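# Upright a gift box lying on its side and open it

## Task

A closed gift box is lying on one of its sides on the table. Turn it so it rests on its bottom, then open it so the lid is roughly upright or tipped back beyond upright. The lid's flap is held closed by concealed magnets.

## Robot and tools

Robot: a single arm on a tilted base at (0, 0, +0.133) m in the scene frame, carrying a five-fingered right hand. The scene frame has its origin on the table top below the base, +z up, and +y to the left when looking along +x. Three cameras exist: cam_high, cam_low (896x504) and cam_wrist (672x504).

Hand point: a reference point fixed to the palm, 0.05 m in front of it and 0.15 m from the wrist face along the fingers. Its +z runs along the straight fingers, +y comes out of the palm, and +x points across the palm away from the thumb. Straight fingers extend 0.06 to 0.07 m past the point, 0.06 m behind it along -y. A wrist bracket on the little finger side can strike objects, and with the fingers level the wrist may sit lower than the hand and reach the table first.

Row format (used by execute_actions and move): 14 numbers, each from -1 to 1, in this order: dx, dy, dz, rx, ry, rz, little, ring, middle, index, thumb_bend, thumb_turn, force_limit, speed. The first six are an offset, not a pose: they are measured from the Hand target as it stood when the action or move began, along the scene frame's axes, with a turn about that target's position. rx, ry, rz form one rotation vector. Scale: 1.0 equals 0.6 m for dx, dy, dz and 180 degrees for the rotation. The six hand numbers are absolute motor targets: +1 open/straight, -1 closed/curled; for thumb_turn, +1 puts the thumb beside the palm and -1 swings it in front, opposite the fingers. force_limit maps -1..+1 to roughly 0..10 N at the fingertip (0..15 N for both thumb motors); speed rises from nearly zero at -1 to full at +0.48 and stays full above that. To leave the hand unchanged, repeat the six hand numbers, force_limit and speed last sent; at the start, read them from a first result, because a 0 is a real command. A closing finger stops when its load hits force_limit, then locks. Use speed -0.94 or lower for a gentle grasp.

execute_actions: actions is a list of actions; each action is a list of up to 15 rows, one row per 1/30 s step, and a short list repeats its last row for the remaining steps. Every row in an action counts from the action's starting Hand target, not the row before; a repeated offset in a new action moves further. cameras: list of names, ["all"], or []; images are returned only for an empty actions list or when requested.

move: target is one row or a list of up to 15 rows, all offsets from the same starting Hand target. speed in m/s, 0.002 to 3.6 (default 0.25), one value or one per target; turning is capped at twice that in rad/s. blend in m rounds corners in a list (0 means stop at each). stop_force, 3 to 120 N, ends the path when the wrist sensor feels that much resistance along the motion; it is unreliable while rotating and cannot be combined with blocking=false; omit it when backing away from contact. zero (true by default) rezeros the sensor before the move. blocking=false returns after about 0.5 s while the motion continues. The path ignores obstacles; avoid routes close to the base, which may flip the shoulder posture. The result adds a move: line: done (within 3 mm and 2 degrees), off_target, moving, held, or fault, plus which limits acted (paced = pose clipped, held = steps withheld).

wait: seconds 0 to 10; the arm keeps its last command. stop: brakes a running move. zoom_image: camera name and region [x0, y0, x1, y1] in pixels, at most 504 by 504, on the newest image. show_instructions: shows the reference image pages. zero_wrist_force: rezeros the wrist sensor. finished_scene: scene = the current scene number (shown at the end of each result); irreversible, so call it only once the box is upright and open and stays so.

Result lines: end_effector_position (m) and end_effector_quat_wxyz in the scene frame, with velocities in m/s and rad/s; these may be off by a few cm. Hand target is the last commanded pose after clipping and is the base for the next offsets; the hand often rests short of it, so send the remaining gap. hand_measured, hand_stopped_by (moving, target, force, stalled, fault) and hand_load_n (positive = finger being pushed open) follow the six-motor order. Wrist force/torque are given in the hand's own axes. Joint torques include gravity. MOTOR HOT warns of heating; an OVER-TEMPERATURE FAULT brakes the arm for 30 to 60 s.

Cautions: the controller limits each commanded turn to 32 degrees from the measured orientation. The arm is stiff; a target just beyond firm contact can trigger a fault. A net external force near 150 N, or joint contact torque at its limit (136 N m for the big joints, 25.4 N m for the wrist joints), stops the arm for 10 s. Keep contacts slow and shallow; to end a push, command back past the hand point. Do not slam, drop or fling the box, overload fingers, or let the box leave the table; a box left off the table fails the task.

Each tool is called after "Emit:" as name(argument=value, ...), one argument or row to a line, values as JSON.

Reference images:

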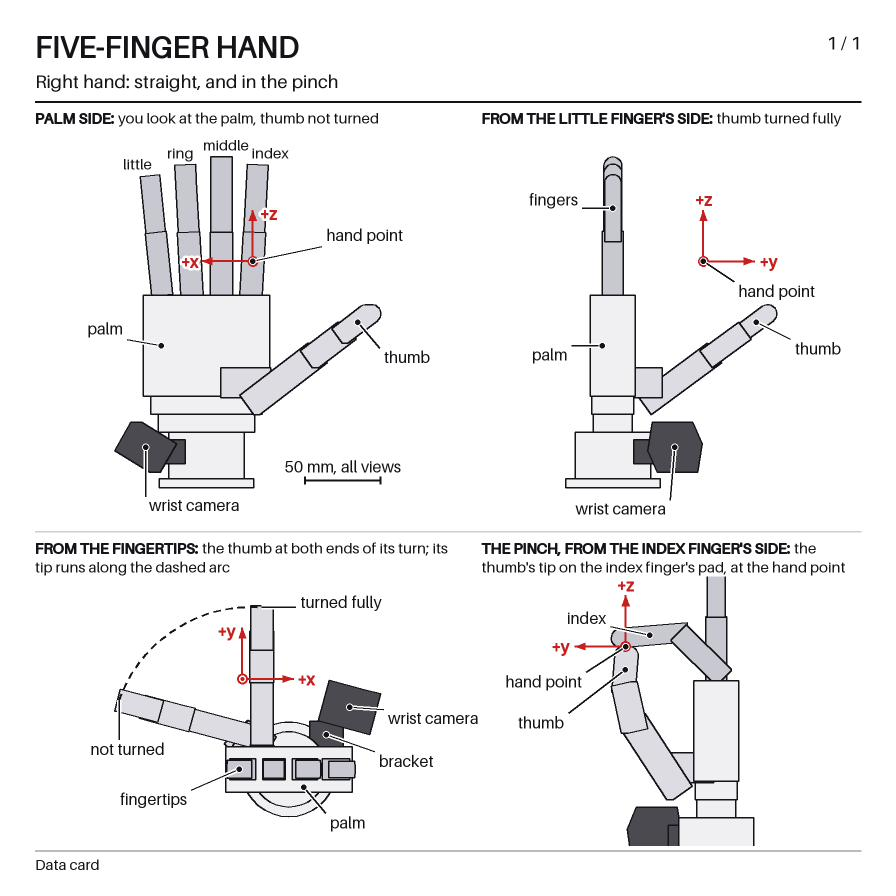

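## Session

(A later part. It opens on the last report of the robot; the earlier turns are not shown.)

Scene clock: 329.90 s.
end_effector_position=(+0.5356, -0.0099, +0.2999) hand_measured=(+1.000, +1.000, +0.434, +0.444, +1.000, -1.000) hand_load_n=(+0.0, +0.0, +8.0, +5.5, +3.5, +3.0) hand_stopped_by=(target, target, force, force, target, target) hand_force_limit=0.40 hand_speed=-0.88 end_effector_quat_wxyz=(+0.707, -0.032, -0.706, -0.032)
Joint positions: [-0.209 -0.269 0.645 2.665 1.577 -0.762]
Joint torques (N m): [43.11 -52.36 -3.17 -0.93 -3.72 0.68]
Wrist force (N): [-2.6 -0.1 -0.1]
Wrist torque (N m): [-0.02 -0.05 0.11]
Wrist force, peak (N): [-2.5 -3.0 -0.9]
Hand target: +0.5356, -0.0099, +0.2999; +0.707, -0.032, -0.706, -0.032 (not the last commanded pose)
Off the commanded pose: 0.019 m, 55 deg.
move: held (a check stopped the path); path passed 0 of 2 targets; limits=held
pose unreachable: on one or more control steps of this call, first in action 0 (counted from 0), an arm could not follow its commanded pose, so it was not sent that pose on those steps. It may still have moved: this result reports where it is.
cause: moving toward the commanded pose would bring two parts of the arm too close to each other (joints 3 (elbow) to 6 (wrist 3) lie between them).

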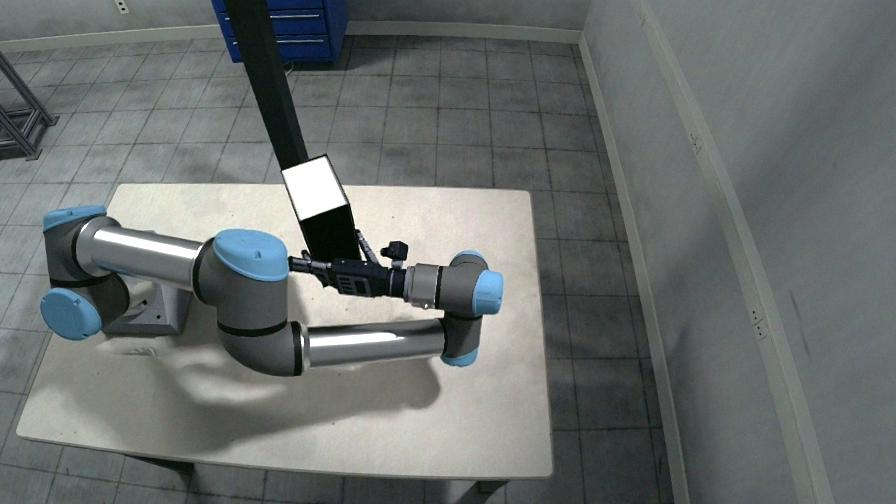

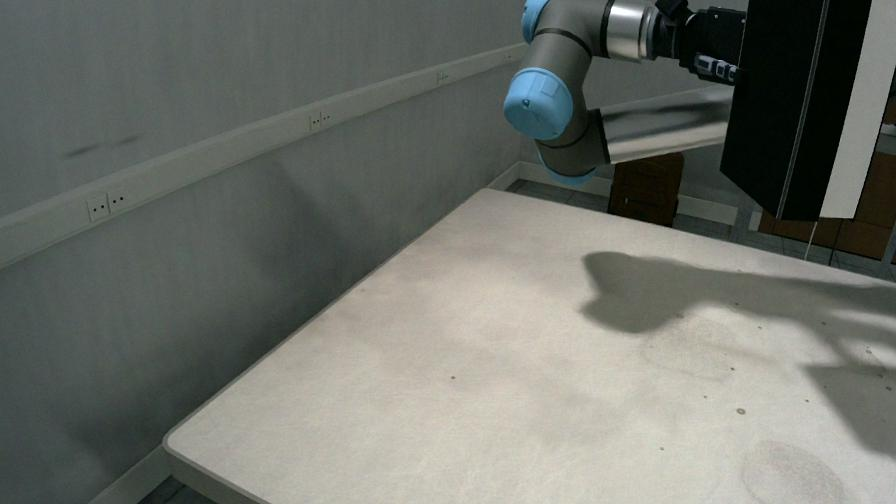

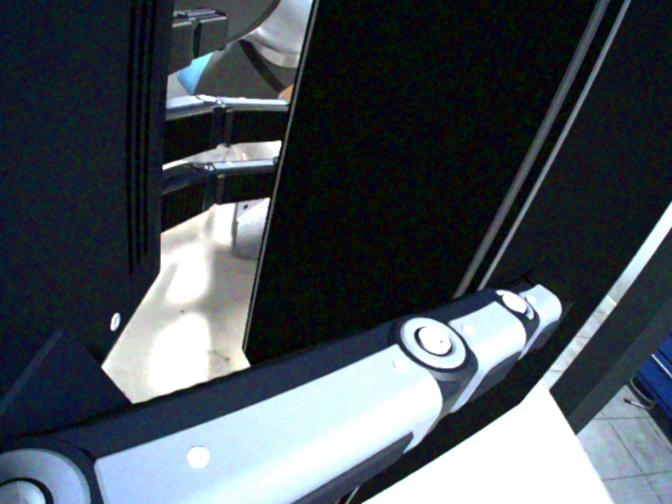

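Emit:
move(
  target=[
    [-0.026,0.0,0,0,0,-0.2296,1,1,0.05,0.05,1,-1,0.4,-0.88],
    [-0.026,0.0,-0.25,0,0,-0.2296,1,1,0.05,0.05,1,-1,0.4,-0.88],
  ],
  speed=[0.15,0.1],
  blend=[0.01,0],
  cameras=["cam_low","cam_high"],
)

Scene clock: 363.60 s.
end_effector_position=(+0.5199, -0.0098, +0.1710) hand_measured=(+1.000, +1.000, +0.434, +0.444, +1.000, -1.000) hand_load_n=(+0.0, +0.0, +8.0, +5.5, +3.5, +3.0) hand_stopped_by=(target, target, force, force, target, target) hand_force_limit=0.40 hand_speed=-0.88 end_effector_quat_wxyz=(+0.650, -0.279, -0.649, -0.279)
Joint positions: [-0.517 -0.527 1.121 1.949 1.351 -0.817]
Joint torques (N m): [42.78 -40.61 -5.28 1.31 -1.11 -0.14]
Wrist force (N): [-2.3 0.3 0.0]
Wrist torque (N m): [0.03 -0.05 0.11]
Wrist force, peak (N): [-4.7 0.5 -0.1]
Hand target: +0.5199, -0.0098, +0.1710; +0.650, -0.279, -0.649, -0.279 (not the last commanded pose)
Off the commanded pose: 0.021 m, 0 deg.
FORCE FAULT: contact force on the arm reached its limit, and the arm stopped for 10 seconds. The contact can be on any part of the arm, not only on its tool. That time counts as 20 of the actions that you can send in this scene. The arm's remaining commands of this call were not run. During the stop the arm's controller moved it back a little. The arm's target is now where it stood when the stop ended, not its last command. The arm accepts commands again.
move: fault; path passed 1 of 2 targets
Images, in order (width x height): cam_high 896x504, cam_low 896x504.

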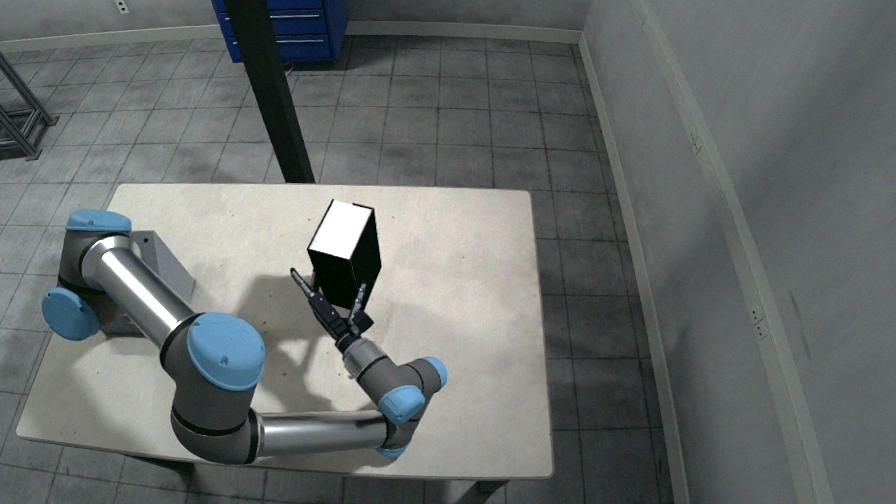

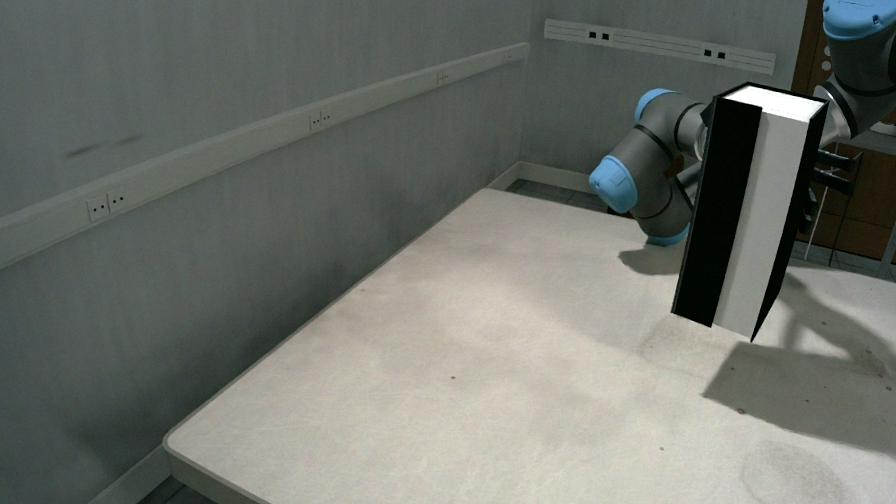

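Emit:
move(
  target=[
    [0,0,0.2,0,0,0,1,1,0.05,0.05,1,-1,0.4,-0.88],
    [0,0.06,0.23,-0.491,0.0955,0,1,1,0.05,0.05,1,-1,0.4,-0.88],
    [-0.02,0.1,0.2,-0.3366,0.4158,-0.3437,1,1,0.05,0.05,1,-1,0.4,-0.88],
  ],
  speed=[0.1,0.18,0.18],
  blend=[0.02,0.02,0],
  cameras=["cam_low","cam_high"],
)

Scene clock: 433.23 s.
end_effector_position=(+0.5079, +0.0501, +0.2910) hand_measured=(+1.000, +1.000, +0.434, +0.444, +1.000, -1.000) hand_load_n=(+0.0, +0.0, +8.5, +5.5, +3.5, +1.0) hand_stopped_by=(target, target, force, force, target, target) hand_force_limit=0.40 hand_speed=-0.88 end_effector_quat_wxyz=(-0.458, +0.889, -0.009, +0.004)
Joint positions: [-0.063 -0.887 1.248 1.149 1.438 1.663]
Joint torques (N m): [41.77 -29.4 -8.35 1.51 -3.61 0.35]
Wrist force (N): [-1.5 2.0 1.7]
Wrist torque (N m): [-0.02 0.01 0.30]
Wrist force, peak (N): [-3.5 0.6 -0.2]
Hand target: +0.5079, +0.0502, +0.2910; -0.458, +0.889, -0.009, +0.004
Off the commanded pose: 0.000 m, 0 deg.
move: done
Images, in order (width x height): cam_high 896x504, cam_low 896x504.

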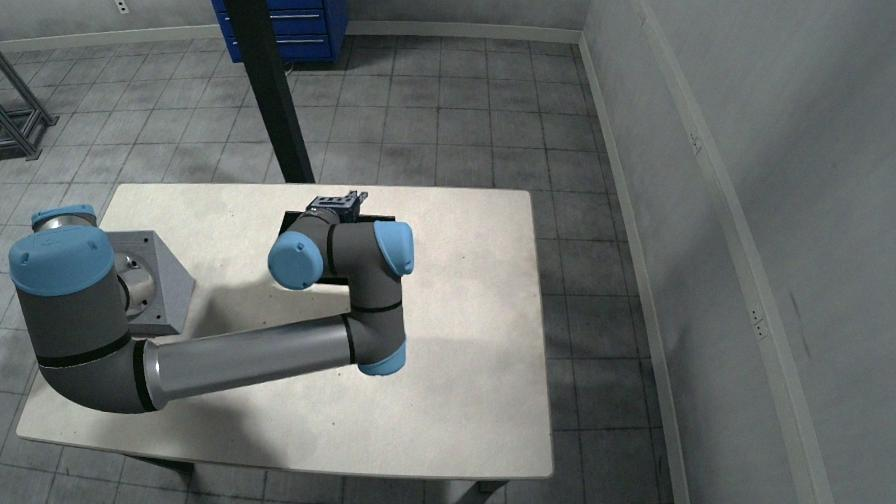

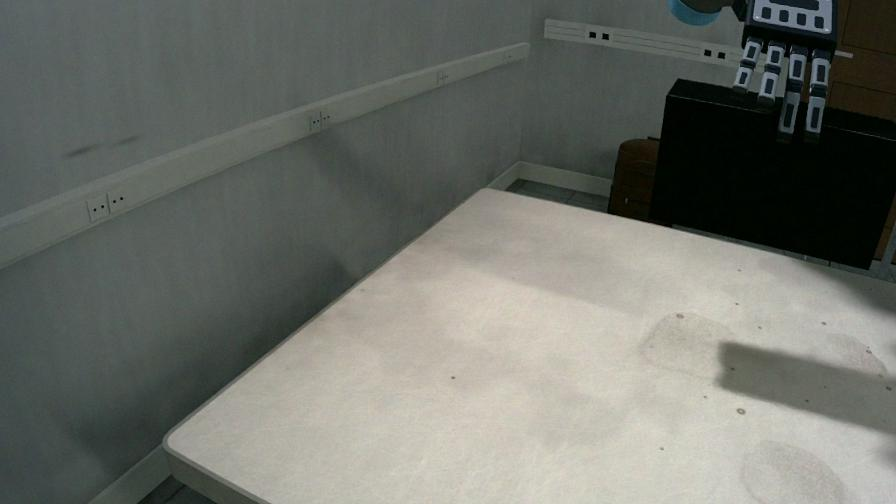

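Emit:
move(
  target=[
    [0,0,-0.255,0,0,0,1,1,0.05,0.05,1,-1,0.4,-0.88],
    [0,0,-0.31,0,0,0,1,1,0.05,0.05,1,-1,0.4,-0.88],
  ],
  speed=[0.12,0.015],
  stop_force=3,
  cameras=["all"],
)

Scene clock: 469.13 s.
end_effector_position=(+0.5079, +0.0502, +0.1089) hand_measured=(+1.000, +1.000, +0.434, +0.444, +1.000, -1.000) hand_load_n=(+0.0, +0.0, +8.0, +5.5, +3.5, +0.5) hand_stopped_by=(target, target, force, force, target, target) hand_force_limit=0.40 hand_speed=-0.88 end_effector_quat_wxyz=(-0.458, +0.889, -0.009, +0.004)
Joint positions: [-0.315 -0.785 1.437 0.894 1.427 1.409]
Joint torques (N m): [44.81 -43.93 -10.6 4.1 -0.11 1.57]
Wrist force (N): [-1.4 1.4 1.0]
Wrist torque (N m): [0.08 0.01 0.22]
Wrist force, peak (N): [-1.5 -8.9 -12.8]
Hand target: +0.5079, +0.0502, +0.1089; -0.458, +0.889, -0.009, +0.004 (not the last commanded pose)
Off the commanded pose: 0.004 m, 0 deg.
move: contact; path passed 1 of 2 targets

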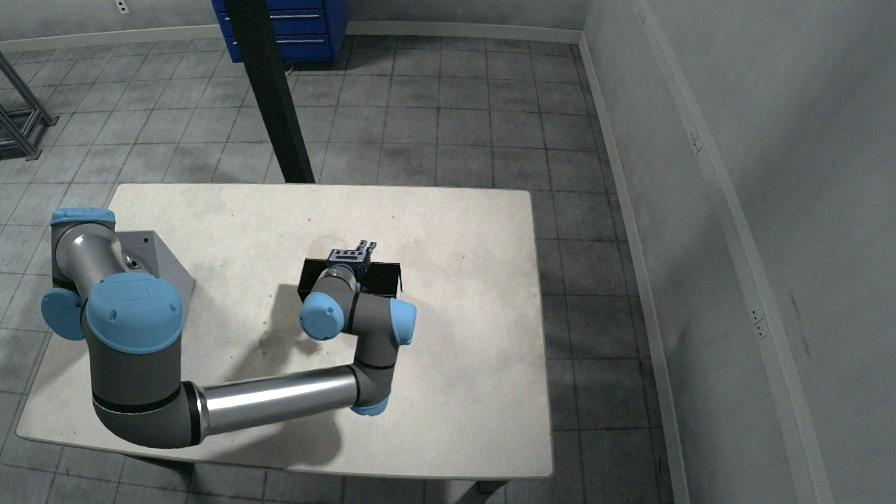

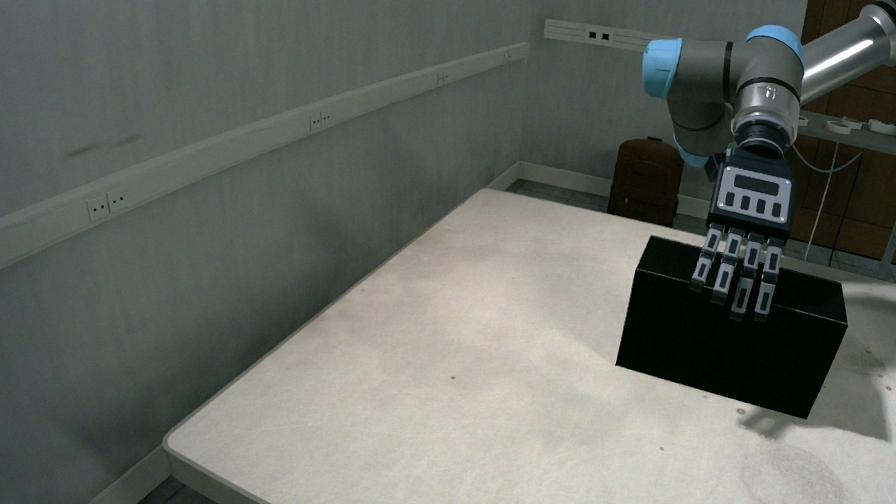

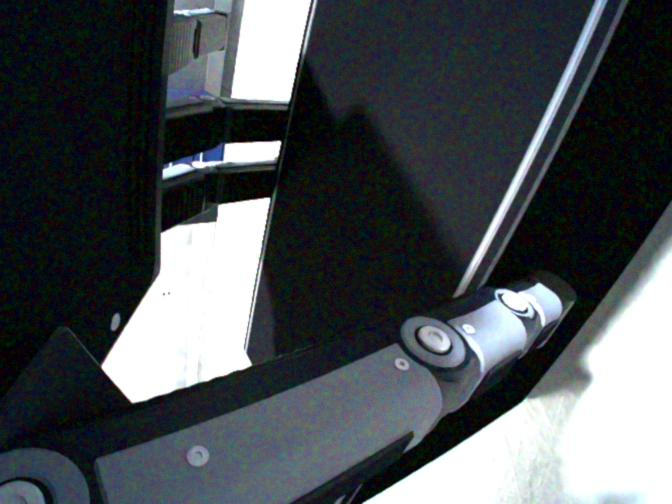

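Emit:
move(
  target=[
    [0,0,0,0,0,0,1,1,1,1,1,-1,0.4,-0.4],
    [0,0,0.02,0,0,0,1,1,1,1,1,-1,0.4,-0.4],
    [-0.005,0,0.25,0,0,0,1,1,1,1,1,-1,0.4,-0.4],
    [-0.013,0,0.518,0.164,0.017,0.027,1,1,1,1,1,-1,0.4,-0.4],
    [-0.013,0,0.518,0.327,0.033,0.055,1,1,1,1,1,-1,0.4,-0.4],
  ],
  speed=[0.05,0.04,0.25,0.4,0.5],
  blend=[0,0.005,0.03,0.03,0],
  cameras=["cam_low","cam_high"],
)

Scene clock: 531.93 s.
end_effector_position=(+0.5001, +0.0502, +0.4197) hand_measured=(+1.000, +1.000, +1.000, +1.000, +1.000, -1.000) hand_load_n=(+0.0, +0.0, +0.0, +0.0, +0.0, +0.0) hand_stopped_by=(target, target, target, target, target, target) hand_force_limit=0.40 hand_speed=-0.40 end_effector_quat_wxyz=(+0.832, -0.546, -0.041, +0.083)
Joint positions: [-0.303 -0.806 1.349 1.672 0.505 0.985]
Joint torques (N m): [42.83 -41.42 -2.83 2.32 -3.06 -1.62]
Wrist force (N): [-1.0 0.6 0.0]
Wrist torque (N m): [0.23 0.14 0.23]
Wrist force, peak (N): [-1.7 1.8 1.2]
Hand target: +0.5001, +0.0502, +0.4197; +0.833, -0.546, -0.041, +0.083
Off the commanded pose: 0.000 m, 0 deg.
move: done
Images, in order (width x height): cam_high 896x504, cam_low 896x504.

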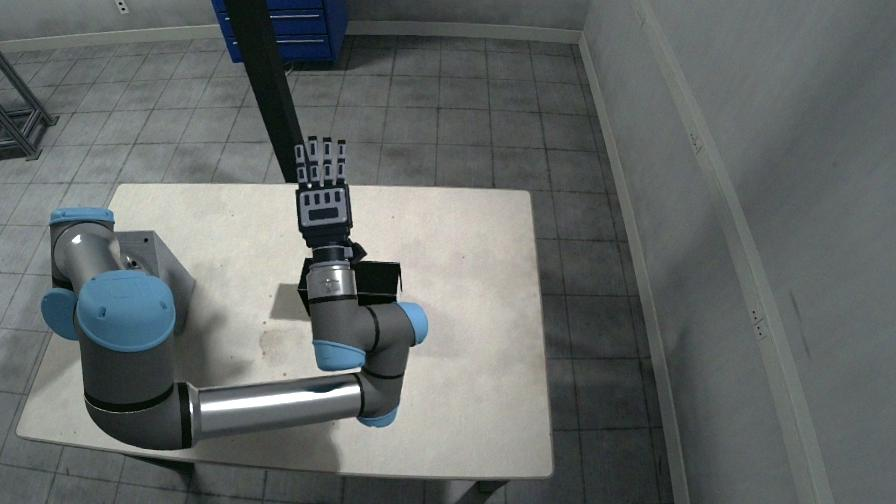

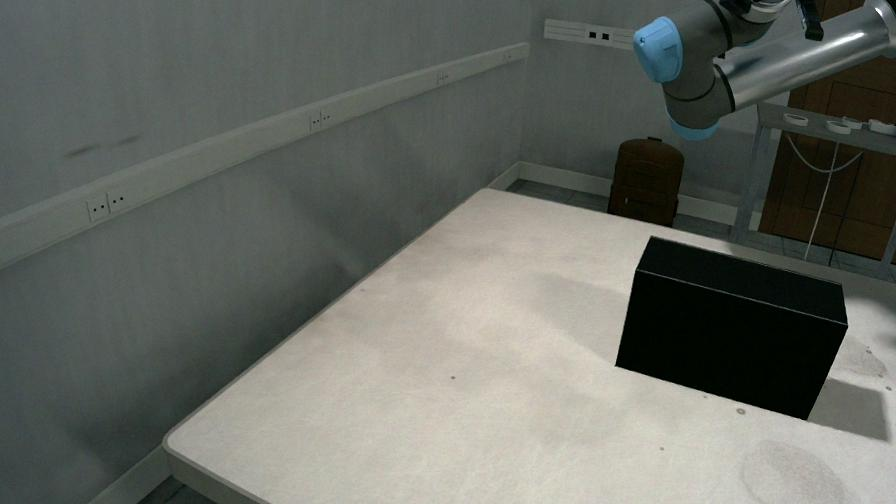

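Emit:
move(
  target=[0,0,0,0.0872,0.0418,-0.0596,1,1,1,1,1,-1,0.4,-0.4],
  speed=0.4,
)

Scene clock: 537.53 s.
end_effector_position=(+0.5001, +0.0502, +0.4197) hand_measured=(+1.000, +1.000, +1.000, +1.000, +1.000, -1.000) hand_load_n=(+0.0, +0.0, +0.0, +0.0, +0.0, +0.0) hand_stopped_by=(target, target, target, target, target, target) hand_force_limit=0.40 hand_speed=-0.40 end_effector_quat_wxyz=(+0.904, -0.423, +0.054, +0.034)
Joint positions: [-0.405 -0.828 1.679 1.734 0.225 0.61]
Joint torques (N m): [42.54 -32.9 -2.09 -0.86 -2.8 -0.34]
Wrist force (N): [-1.0 0.9 0.2]
Wrist torque (N m): [0.28 0.17 0.18]
Wrist force, peak (N): [-1.5 1.4 -0.2]
Hand target: +0.5001, +0.0502, +0.4197; +0.904, -0.423, +0.054, +0.034
Off the commanded pose: 0.000 m, 0 deg.
move: done

Emit:
move(
  target=[0,0,0,0.0758,0.1138,-0.1458,1,1,1,1,1,-1,0.4,-0.4],
  speed=0.8,
)

Scene clock: 544.47 s.
end_effector_position=(+0.5001, +0.0502, +0.4197) hand_measured=(+1.000, +1.000, +1.000, +1.000, +1.000, -1.000) hand_load_n=(+0.0, +0.0, +0.0, +0.0, +0.0, -0.5) hand_stopped_by=(target, target, target, target, target, target) hand_force_limit=0.40 hand_speed=-0.40 end_effector_quat_wxyz=(+0.908, -0.278, +0.301, -0.091)
Joint positions: [-0.463 -0.859 2.145 1.406 -0.352 0.498]
Joint torques (N m): [22.79 -37.35 7.05 0.94 -1.77 0.7]
Wrist force (N): [-1.4 0.7 -0.1]
Wrist torque (N m): [0.24 0.19 0.16]
Wrist force, peak (N): [-1.9 1.3 -0.4]
Hand target: +0.5001, +0.0502, +0.4197; +0.908, -0.278, +0.301, -0.091
Off the commanded pose: 0.000 m, 0 deg.
move: done

Emit:
move(
  target=[
    [0,0,0,-0.163,-0.012,0.073,1,1,1,1,1,-1,0.4,-0.4],
    [0,0,0,-0.326,-0.024,0.145,1,1,1,1,1,-1,0.4,-0.4],
    [0,0,0,-0.488,-0.036,0.218,1,1,1,1,1,-1,0.4,-0.4],
  ],
  speed=0.5,
  blend=[0.02,0.02,0],
  cameras=["cam_low","cam_wrist"],
)

Scene clock: 598.30 s.
end_effector_position=(+0.5001, +0.0502, +0.4197) hand_measured=(+1.000, +1.000, +1.000, +1.000, +1.000, -1.000) hand_load_n=(+0.0, -0.5, +0.0, +0.0, +0.0, +0.0) hand_stopped_by=(target, target, target, target, target, target) hand_force_limit=0.40 hand_speed=-0.40 end_effector_quat_wxyz=(-0.459, +0.888, -0.009, +0.004)
Joint positions: [0.108 -1.332 1.719 4.242 -1.448 -1.306]
Joint torques (N m): [25.87 -20.45 -16.63 -2.08 -0.61 -0.72]
Wrist force (N): [-1.4 0.0 -0.1]
Wrist torque (N m): [0.04 0.08 0.20]
Wrist force, peak (N): [-2.2 1.5 -0.1]
Hand target: +0.5001, +0.0502, +0.4197; -0.459, +0.889, -0.009, +0.004
Off the commanded pose: 0.000 m, 0 deg.
move: done
Images, in order (width x height): cam_low 896x504, cam_wrist 672x504.

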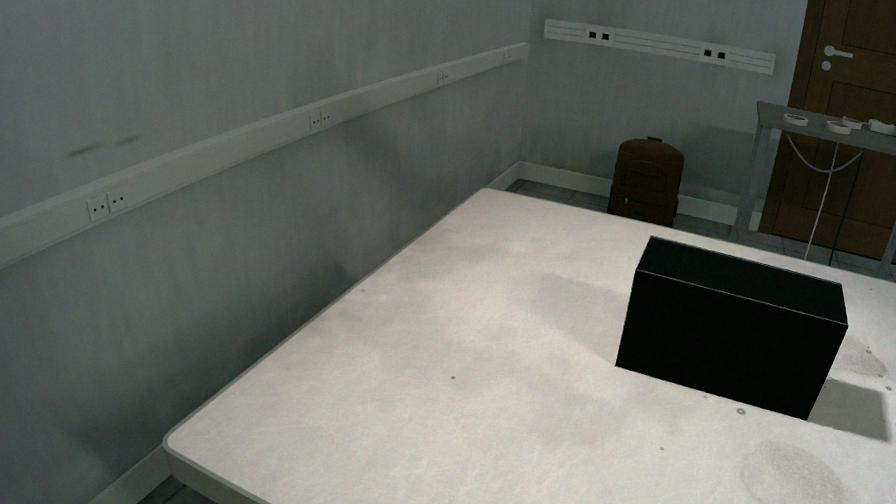

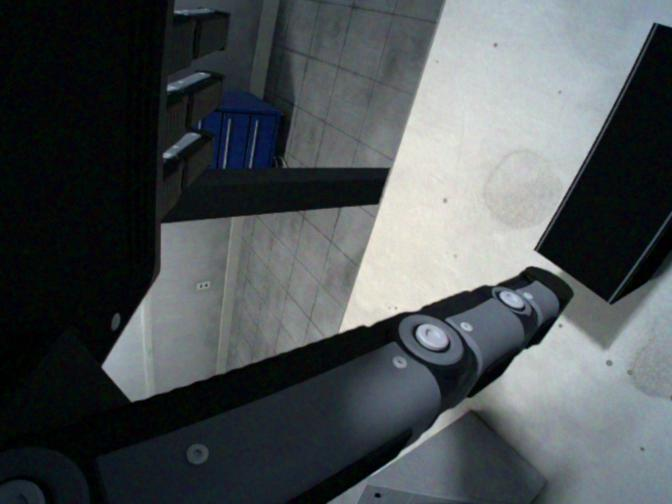

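Emit:
move(
  target=[
    [0,0,0,0,0,0,1,1,0.6,0.6,1,-1,0.4,-0.3],
    [0.01,0,-0.27,0,0,0,1,1,0.6,0.6,1,-1,0.4,-0.3],
  ],
  speed=[0.1,0.25],
  blend=[0.003,0],
  cameras=["all"],
)

Scene clock: 604.10 s.
end_effector_position=(+0.5061, +0.0502, +0.2578) hand_measured=(+1.000, +1.000, +0.600, +0.600, +1.000, -1.000) hand_load_n=(+0.0, +0.0, +0.0, +0.0, +0.0, +0.0) hand_stopped_by=(target, target, target, target, target, target) hand_force_limit=0.40 hand_speed=-0.30 end_effector_quat_wxyz=(-0.459, +0.888, -0.009, +0.004)
Joint positions: [-0.109 -1.272 1.961 3.969 -1.433 -1.524]
Joint torques (N m): [19.71 -27 -5.52 -1.2 0.09 -0.2]
Wrist force (N): [-1.3 0.1 0.2]
Wrist torque (N m): [-0.01 0.05 0.22]
Wrist force, peak (N): [-1.5 1.7 1.5]
Hand target: +0.5061, +0.0502, +0.2577; -0.459, +0.889, -0.009, +0.004
Off the commanded pose: 0.000 m, 0 deg.
move: done; blend cut to 0 m at target 1

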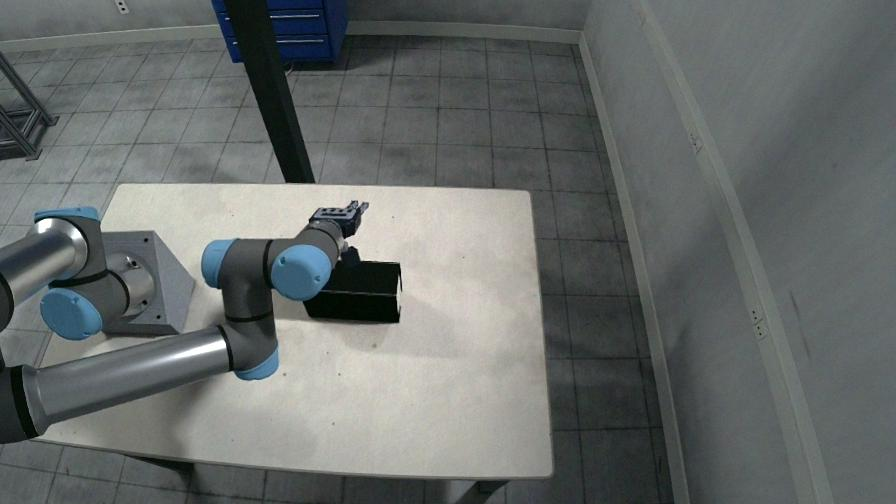

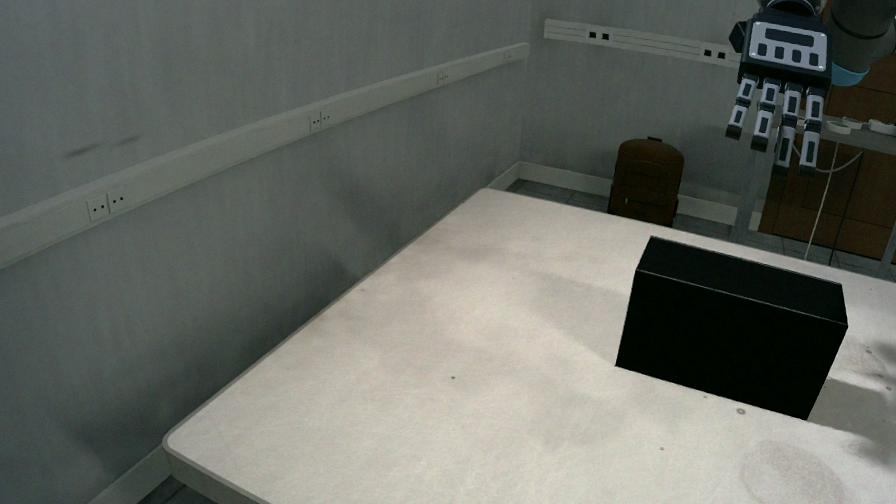

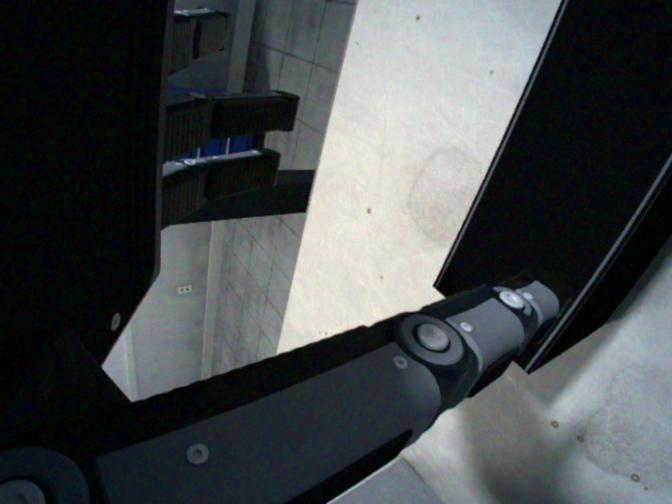

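Emit:
move(
  target=[
    [0.038,-0.04,-0.07,0,0,0,1,1,0.7,0.7,1,-1,0.4,-0.3],
    [0.038,-0.04,-0.15,0,0,0,1,1,0.7,0.7,1,-1,0.4,-0.3],
  ],
  speed=[0.2,0.1],
  blend=[0.02,0],
  stop_force=5,
  cameras=["cam_wrist","cam_low","cam_high"],
)

Scene clock: 617.90 s.
end_effector_position=(+0.5289, +0.0262, +0.1677) hand_measured=(+1.000, +1.000, +0.700, +0.700, +1.000, -1.000) hand_load_n=(+0.0, +0.0, +0.0, +0.0, +0.0, +0.0) hand_stopped_by=(target, target, target, target, target, target) hand_force_limit=0.40 hand_speed=-0.30 end_effector_quat_wxyz=(-0.459, +0.889, -0.009, +0.004)
Joint positions: [-0.261 -1.186 1.976 3.889 -1.427 -1.678]
Joint torques (N m): [32.13 -35.43 -13.21 0.02 0.68 -0.15]
Wrist force (N): [-1.2 -0.1 0.6]
Wrist torque (N m): [-0.04 0.01 0.20]
Wrist force, peak (N): [-2.2 -1.7 0.1]
Hand target: +0.5289, +0.0262, +0.1677; -0.459, +0.889, -0.009, +0.004
Off the commanded pose: 0.000 m, 0 deg.
move: done

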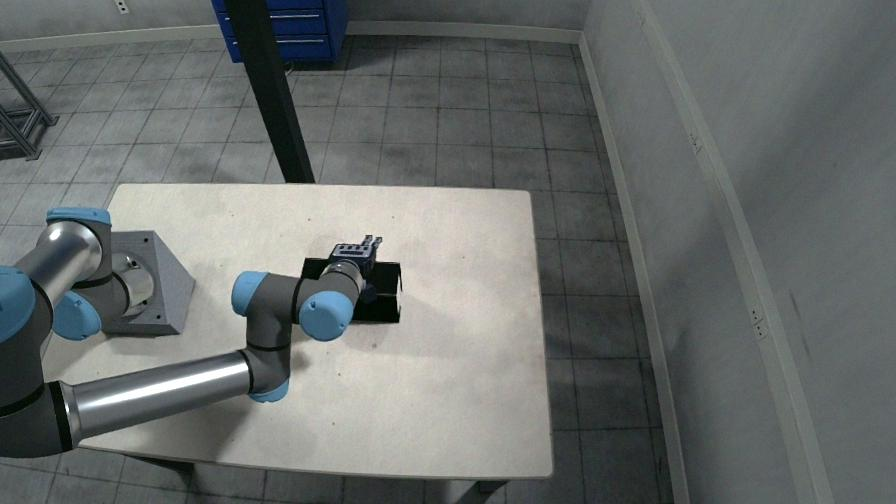

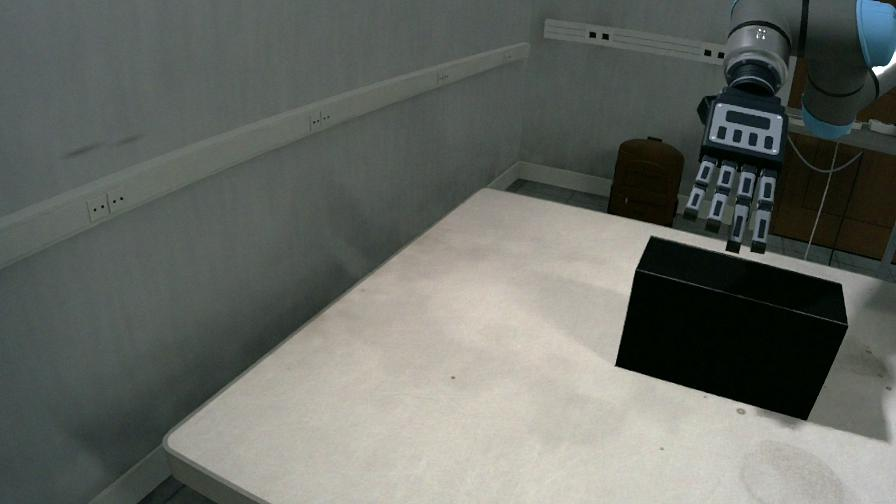

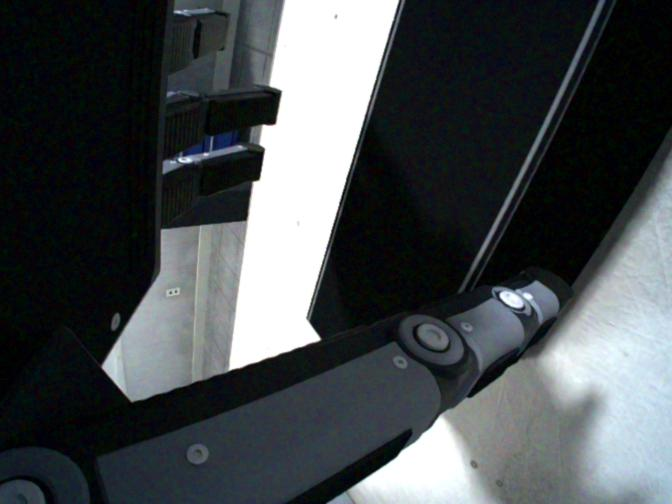

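Emit:
move(
  target=[
    [0,0.025,-0.02,0,0,0,1,1,0.7,0.7,1,-1,0.4,-0.3],
    [0,0.025,-0.042,0,0,0,1,1,0.7,0.7,1,-1,0.4,-0.3],
  ],
  speed=[0.15,0.08],
  blend=[0.005,0],
  stop_force=4,
  cameras=["cam_wrist","cam_low"],
)

Scene clock: 632.27 s.
end_effector_position=(+0.5289, +0.0412, +0.1425) hand_measured=(+1.000, +1.000, +0.700, +0.700, +1.000, -1.000) hand_load_n=(+0.0, +0.0, +0.0, +0.0, +0.0, +0.0) hand_stopped_by=(target, target, target, target, target, target) hand_force_limit=0.40 hand_speed=-0.30 end_effector_quat_wxyz=(-0.459, +0.889, -0.009, +0.004)
Joint positions: [-0.276 -1.133 1.995 3.82 -1.426 -1.692]
Joint torques (N m): [36.72 -35.96 -13.4 0.83 2.71 1.5]
Wrist force (N): [-1.0 0.1 0.2]
Wrist torque (N m): [0.00 0.01 0.27]
Wrist force, peak (N): [-1.7 0.2 0.2]
Hand target: +0.5289, +0.0412, +0.1425; -0.459, +0.889, -0.009, +0.004
Off the commanded pose: 0.000 m, 0 deg.
move: done
Images, in order (width x height): cam_low 896x504, cam_wrist 672x504.

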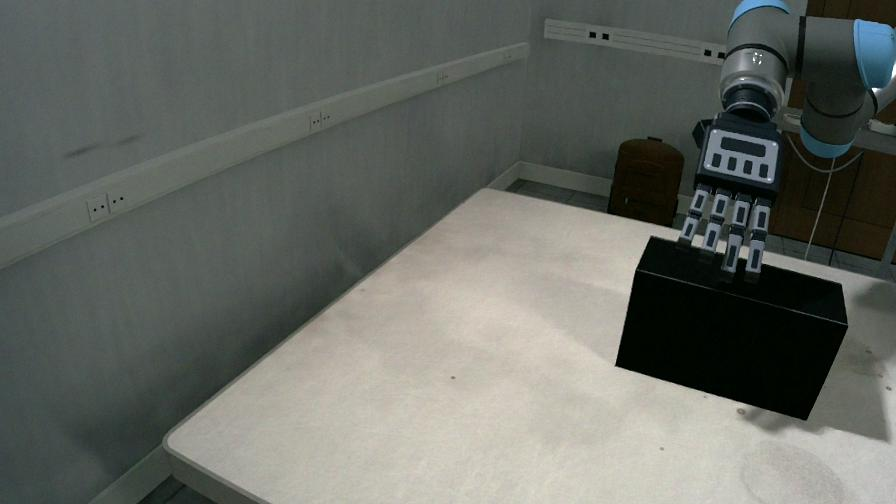

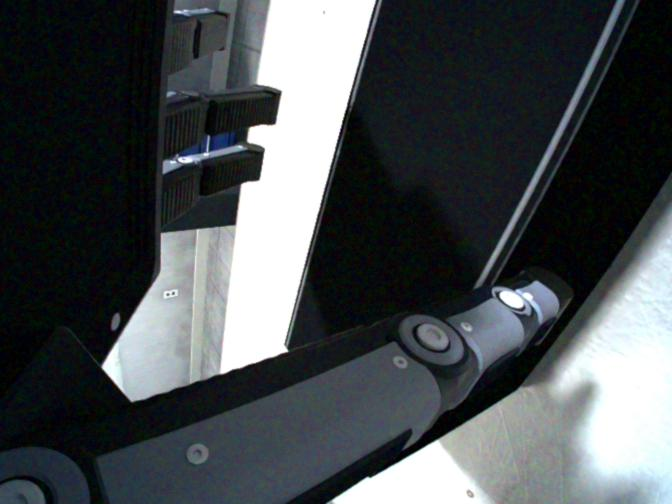

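Emit:
move(
  target=[
    [0,0.0233,-0.01,0,0,0,1,1,0.7,0.7,1,-1,0.4,-0.3],
    [0,0.0233,-0.0625,0,0,0,1,1,0.7,0.7,1,-1,0.4,-0.3],
  ],
  speed=[0.1,0.06],
  blend=[0.003,0],
  stop_force=4,
  cameras=["cam_wrist","cam_low"],
)

Emit:
execute_actions(
  actions=[
    [[0,0,0,0,0,0,1,1,0.25,0.25,1,-1,-0.3,-0.8]],
    [[0,0,0,0,0,0,1,1,0.25,0.25,1,-1,-0.3,-0.8]],
    [[0,0,0,0,0,0,1,1,0.25,0.25,1,-1,-0.3,-0.8]],
  ],
  cameras=["cam_wrist"],
)

Scene clock: 643.00 s.
end_effector_position=(+0.5288, +0.0555, +0.1348) hand_measured=(+1.000, +1.000, +0.700, +0.700, +1.000, -1.000) hand_load_n=(+0.0, +0.0, +0.0, +0.0, +0.0, -0.5) hand_stopped_by=(target, target, target, target, target, target) hand_force_limit=0.40 hand_speed=-0.30 end_effector_quat_wxyz=(-0.459, +0.888, -0.009, +0.004)
Joint positions: [-0.268 -1.1 2 3.78 -1.426 -1.684]
Joint torques (N m): [22.61 -18.57 -11.44 -3.54 -0.64 -1.18]
Wrist force (N): [-1.3 -1.8 -2.2]
Wrist torque (N m): [-0.14 0.09 0.16]
Wrist force, peak (N): [-4.1 -22.8 -30.5]
Hand target: +0.5288, +0.0555, +0.1348; -0.459, +0.888, -0.009, +0.004 (not the last commanded pose)
Off the commanded pose: 0.030 m, 0 deg.
move: contact; path passed 0 of 2 targets
Images, in order (width x height): cam_low 896x504, cam_wrist 672x504.

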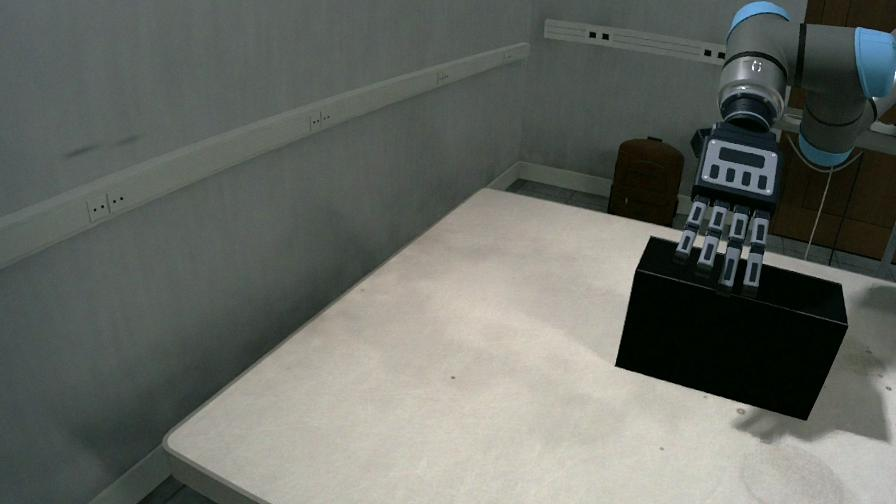

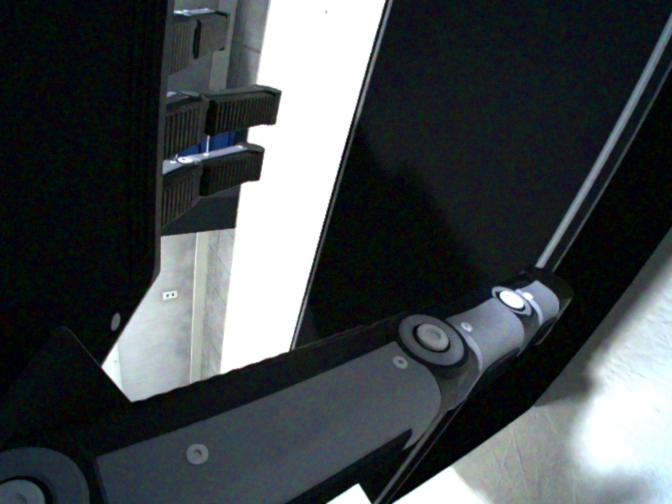

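Scene clock: 644.70 s.
end_effector_position=(+0.5288, +0.0555, +0.1348) hand_measured=(+1.000, +1.000, +0.250, +0.250, +1.000, -1.000) hand_load_n=(+0.0, +0.0, +0.0, +0.0, +0.0, +0.0) hand_stopped_by=(target, target, target, target, target, target) hand_force_limit=-0.30 hand_speed=-0.80 end_effector_quat_wxyz=(-0.459, +0.888, -0.009, +0.004)
Joint positions: [-0.268 -1.1 2 3.78 -1.426 -1.684]
Joint torques (N m): [22.65 -18.4 -8.75 -2.98 0.06 -1.11]
Wrist force (N): [-1.0 -2.0 -1.8]
Wrist torque (N m): [-0.20 0.04 0.17]
Wrist force, peak (N): [-1.2 -2.0 -2.3]
Hand target: +0.5288, +0.0555, +0.1348; -0.459, +0.888, -0.009, +0.004
Off the commanded pose: 0.000 m, 0 deg.
Images, in order (width x height): cam_wrist 672x504.

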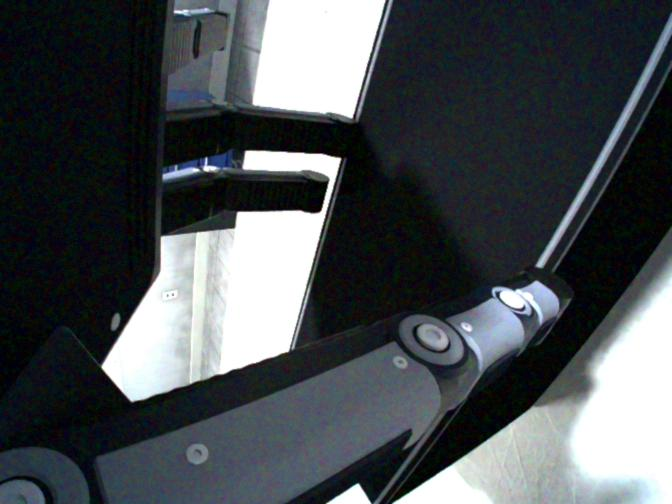

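Emit:
move(
  target=[
    [0,0,0.017,0,0,0,1,1,0.85,0.85,1,-1,-0.3,-0.3],
    [0,-0.036,0.025,0,0,0,1,1,0.85,0.85,1,-1,-0.3,-0.3],
  ],
  speed=[0.06,0.1],
  blend=[0.003,0],
)

Emit:
move(
  target=[0,0,-0.0747,0,0,0,1,1,0.85,0.85,1,-1,-0.3,-0.3],
  speed=0.03,
  stop_force=3,
  cameras=["cam_wrist"],
)

Scene clock: 653.73 s.
end_effector_position=(+0.5288, +0.0338, +0.1498) hand_measured=(+1.000, +1.000, +0.850, +0.850, +1.000, -1.000) hand_load_n=(+0.0, +0.0, +0.0, +0.0, +0.0, +0.0) hand_stopped_by=(target, target, target, target, target, target) hand_force_limit=-0.30 hand_speed=-0.30 end_effector_quat_wxyz=(-0.459, +0.888, -0.009, +0.004)
Joint positions: [-0.276 -1.154 1.99 3.846 -1.426 -1.692]
Joint torques (N m): [36.18 -20.56 0.28 -3.78 2.73 1.6]
Wrist force (N): [-1.1 0.2 0.1]
Wrist torque (N m): [0.03 0.00 0.27]
Wrist force, peak (N): [-1.5 -1.8 -2.4]
Hand target: +0.5288, +0.0339, +0.1498; -0.459, +0.888, -0.009, +0.004
Off the commanded pose: 0.000 m, 0 deg.
move: done

Scene clock: 656.33 s.
end_effector_position=(+0.5288, +0.0339, +0.1050) hand_measured=(+1.000, +1.000, +0.850, +0.850, +1.000, -1.000) hand_load_n=(+0.0, +0.0, +0.0, +0.0, +0.0, +0.0) hand_stopped_by=(target, target, target, target, target, target) hand_force_limit=-0.30 hand_speed=-0.30 end_effector_quat_wxyz=(-0.459, +0.888, -0.009, +0.004)
Joint positions: [-0.335 -1.097 2.011 3.777 -1.424 -1.753]
Joint torques (N m): [37.99 -37.4 -11.19 0.88 2.02 1.6]
Wrist force (N): [-1.0 0.6 0.2]
Wrist torque (N m): [0.06 0.02 0.31]
Wrist force, peak (N): [-1.6 0.3 0.5]
Hand target: +0.5288, +0.0339, +0.1050; -0.459, +0.888, -0.009, +0.004
Off the commanded pose: 0.000 m, 0 deg.
move: done
Images, in order (width x height): cam_wrist 672x504.

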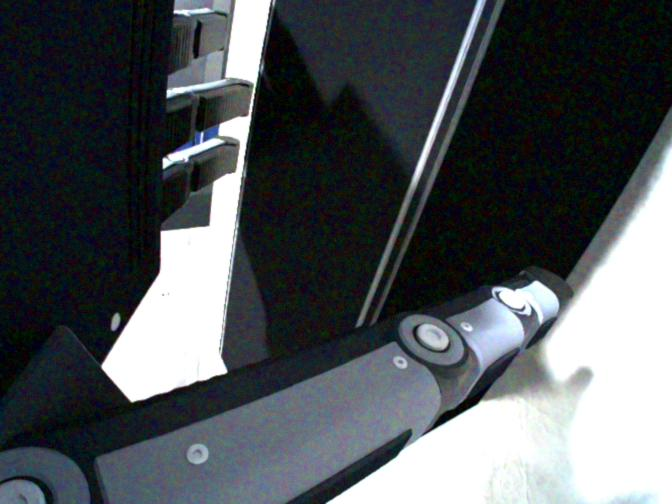

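Emit:
move(
  target=[0,0.043,0,0,0,0,1,1,0.6,0.6,1,-1,-0.3,-0.5],
  speed=0.04,
  stop_force=3,
  cameras=["cam_wrist"],
)

Scene clock: 663.20 s.
end_effector_position=(+0.5287, +0.0597, +0.1050) hand_measured=(+1.000, +1.000, +0.600, +0.600, +1.000, -1.000) hand_load_n=(+0.0, +0.0, -0.5, +0.0, +0.0, +0.0) hand_stopped_by=(target, target, target, target, target, target) hand_force_limit=-0.30 hand_speed=-0.50 end_effector_quat_wxyz=(-0.459, +0.888, -0.009, +0.004)
Joint positions: [-0.302 -1.054 2.013 3.727 -1.425 -1.719]
Joint torques (N m): [23.8 -37.5 -10.89 0.94 0.14 -1.29]
Wrist force (N): [-1.1 0.0 0.3]
Wrist torque (N m): [-0.01 0.01 0.23]
Wrist force, peak (N): [-1.2 -2.8 -0.1]
Hand target: +0.5288, +0.0597, +0.1050; -0.459, +0.888, -0.009, +0.004
Off the commanded pose: 0.000 m, 0 deg.
move: done
Images, in order (width x height): cam_wrist 672x504.

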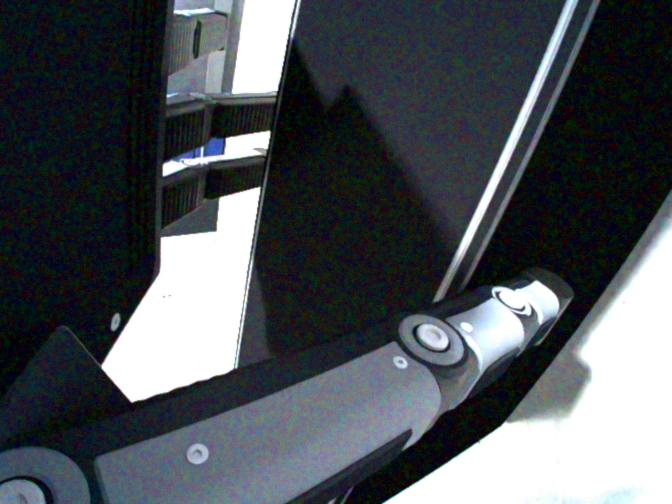

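Emit:
execute_actions(
  actions=[
    [[0,0,0,0,0,0,1,1,0.3,0.3,1,-1,-0.3,-0.85]],
    [[0,0,0,0,0,0,1,1,0.3,0.3,1,-1,-0.3,-0.85]],
    [[0,0,0,0,0,0,1,1,0.3,0.3,1,-1,-0.3,-0.85]],
    [[0,0,0,0,0,0,1,1,0.0,0.0,1,-1,0.4,-0.88]],
    [[0,0,0,0,0,0,1,1,0.0,0.0,1,-1,0.4,-0.88]],
  ],
  cameras=["cam_wrist","cam_low"],
)

Scene clock: 669.27 s.
end_effector_position=(+0.5288, +0.0597, +0.1050) hand_measured=(+1.000, +1.000, +0.456, +0.456, +1.000, -1.000) hand_load_n=(+0.0, +0.0, +7.0, +7.0, +3.5, +1.0) hand_stopped_by=(target, target, force, force, target, target) hand_force_limit=0.40 hand_speed=-0.88 end_effector_quat_wxyz=(-0.459, +0.888, -0.009, +0.004)
Joint positions: [-0.302 -1.054 2.013 3.727 -1.425 -1.719]
Joint torques (N m): [26.52 -27.09 -8.49 0.29 -2.03 -1.14]
Wrist force (N): [-1.1 -5.2 -1.7]
Wrist torque (N m): [0.18 0.00 0.23]
Wrist force, peak (N): [-1.2 -6.2 -1.0]
Hand target: +0.5288, +0.0597, +0.1050; -0.459, +0.888, -0.009, +0.004
Off the commanded pose: 0.000 m, 0 deg.
Images, in order (width x height): cam_low 896x504, cam_wrist 672x504.

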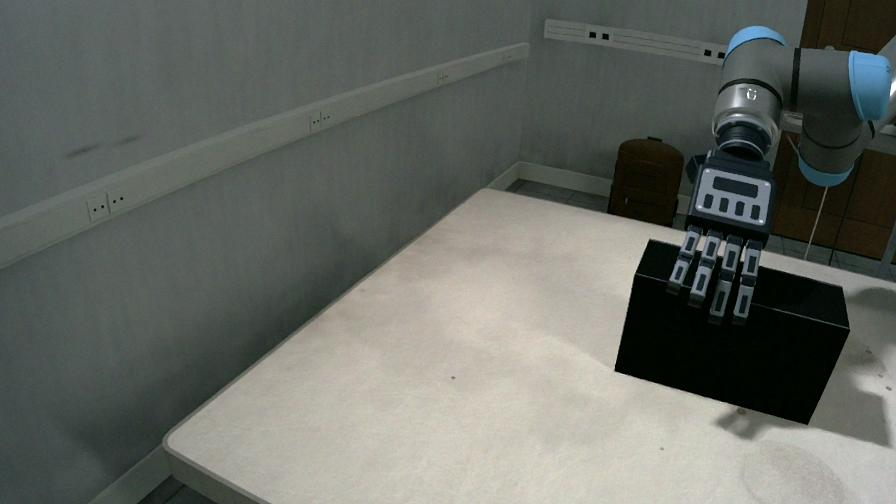

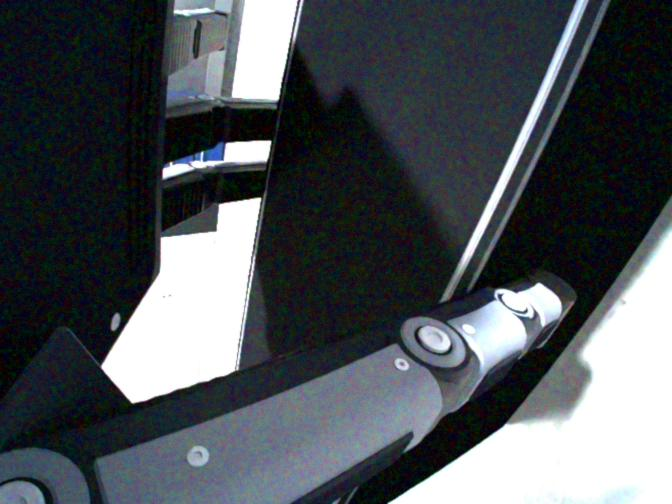

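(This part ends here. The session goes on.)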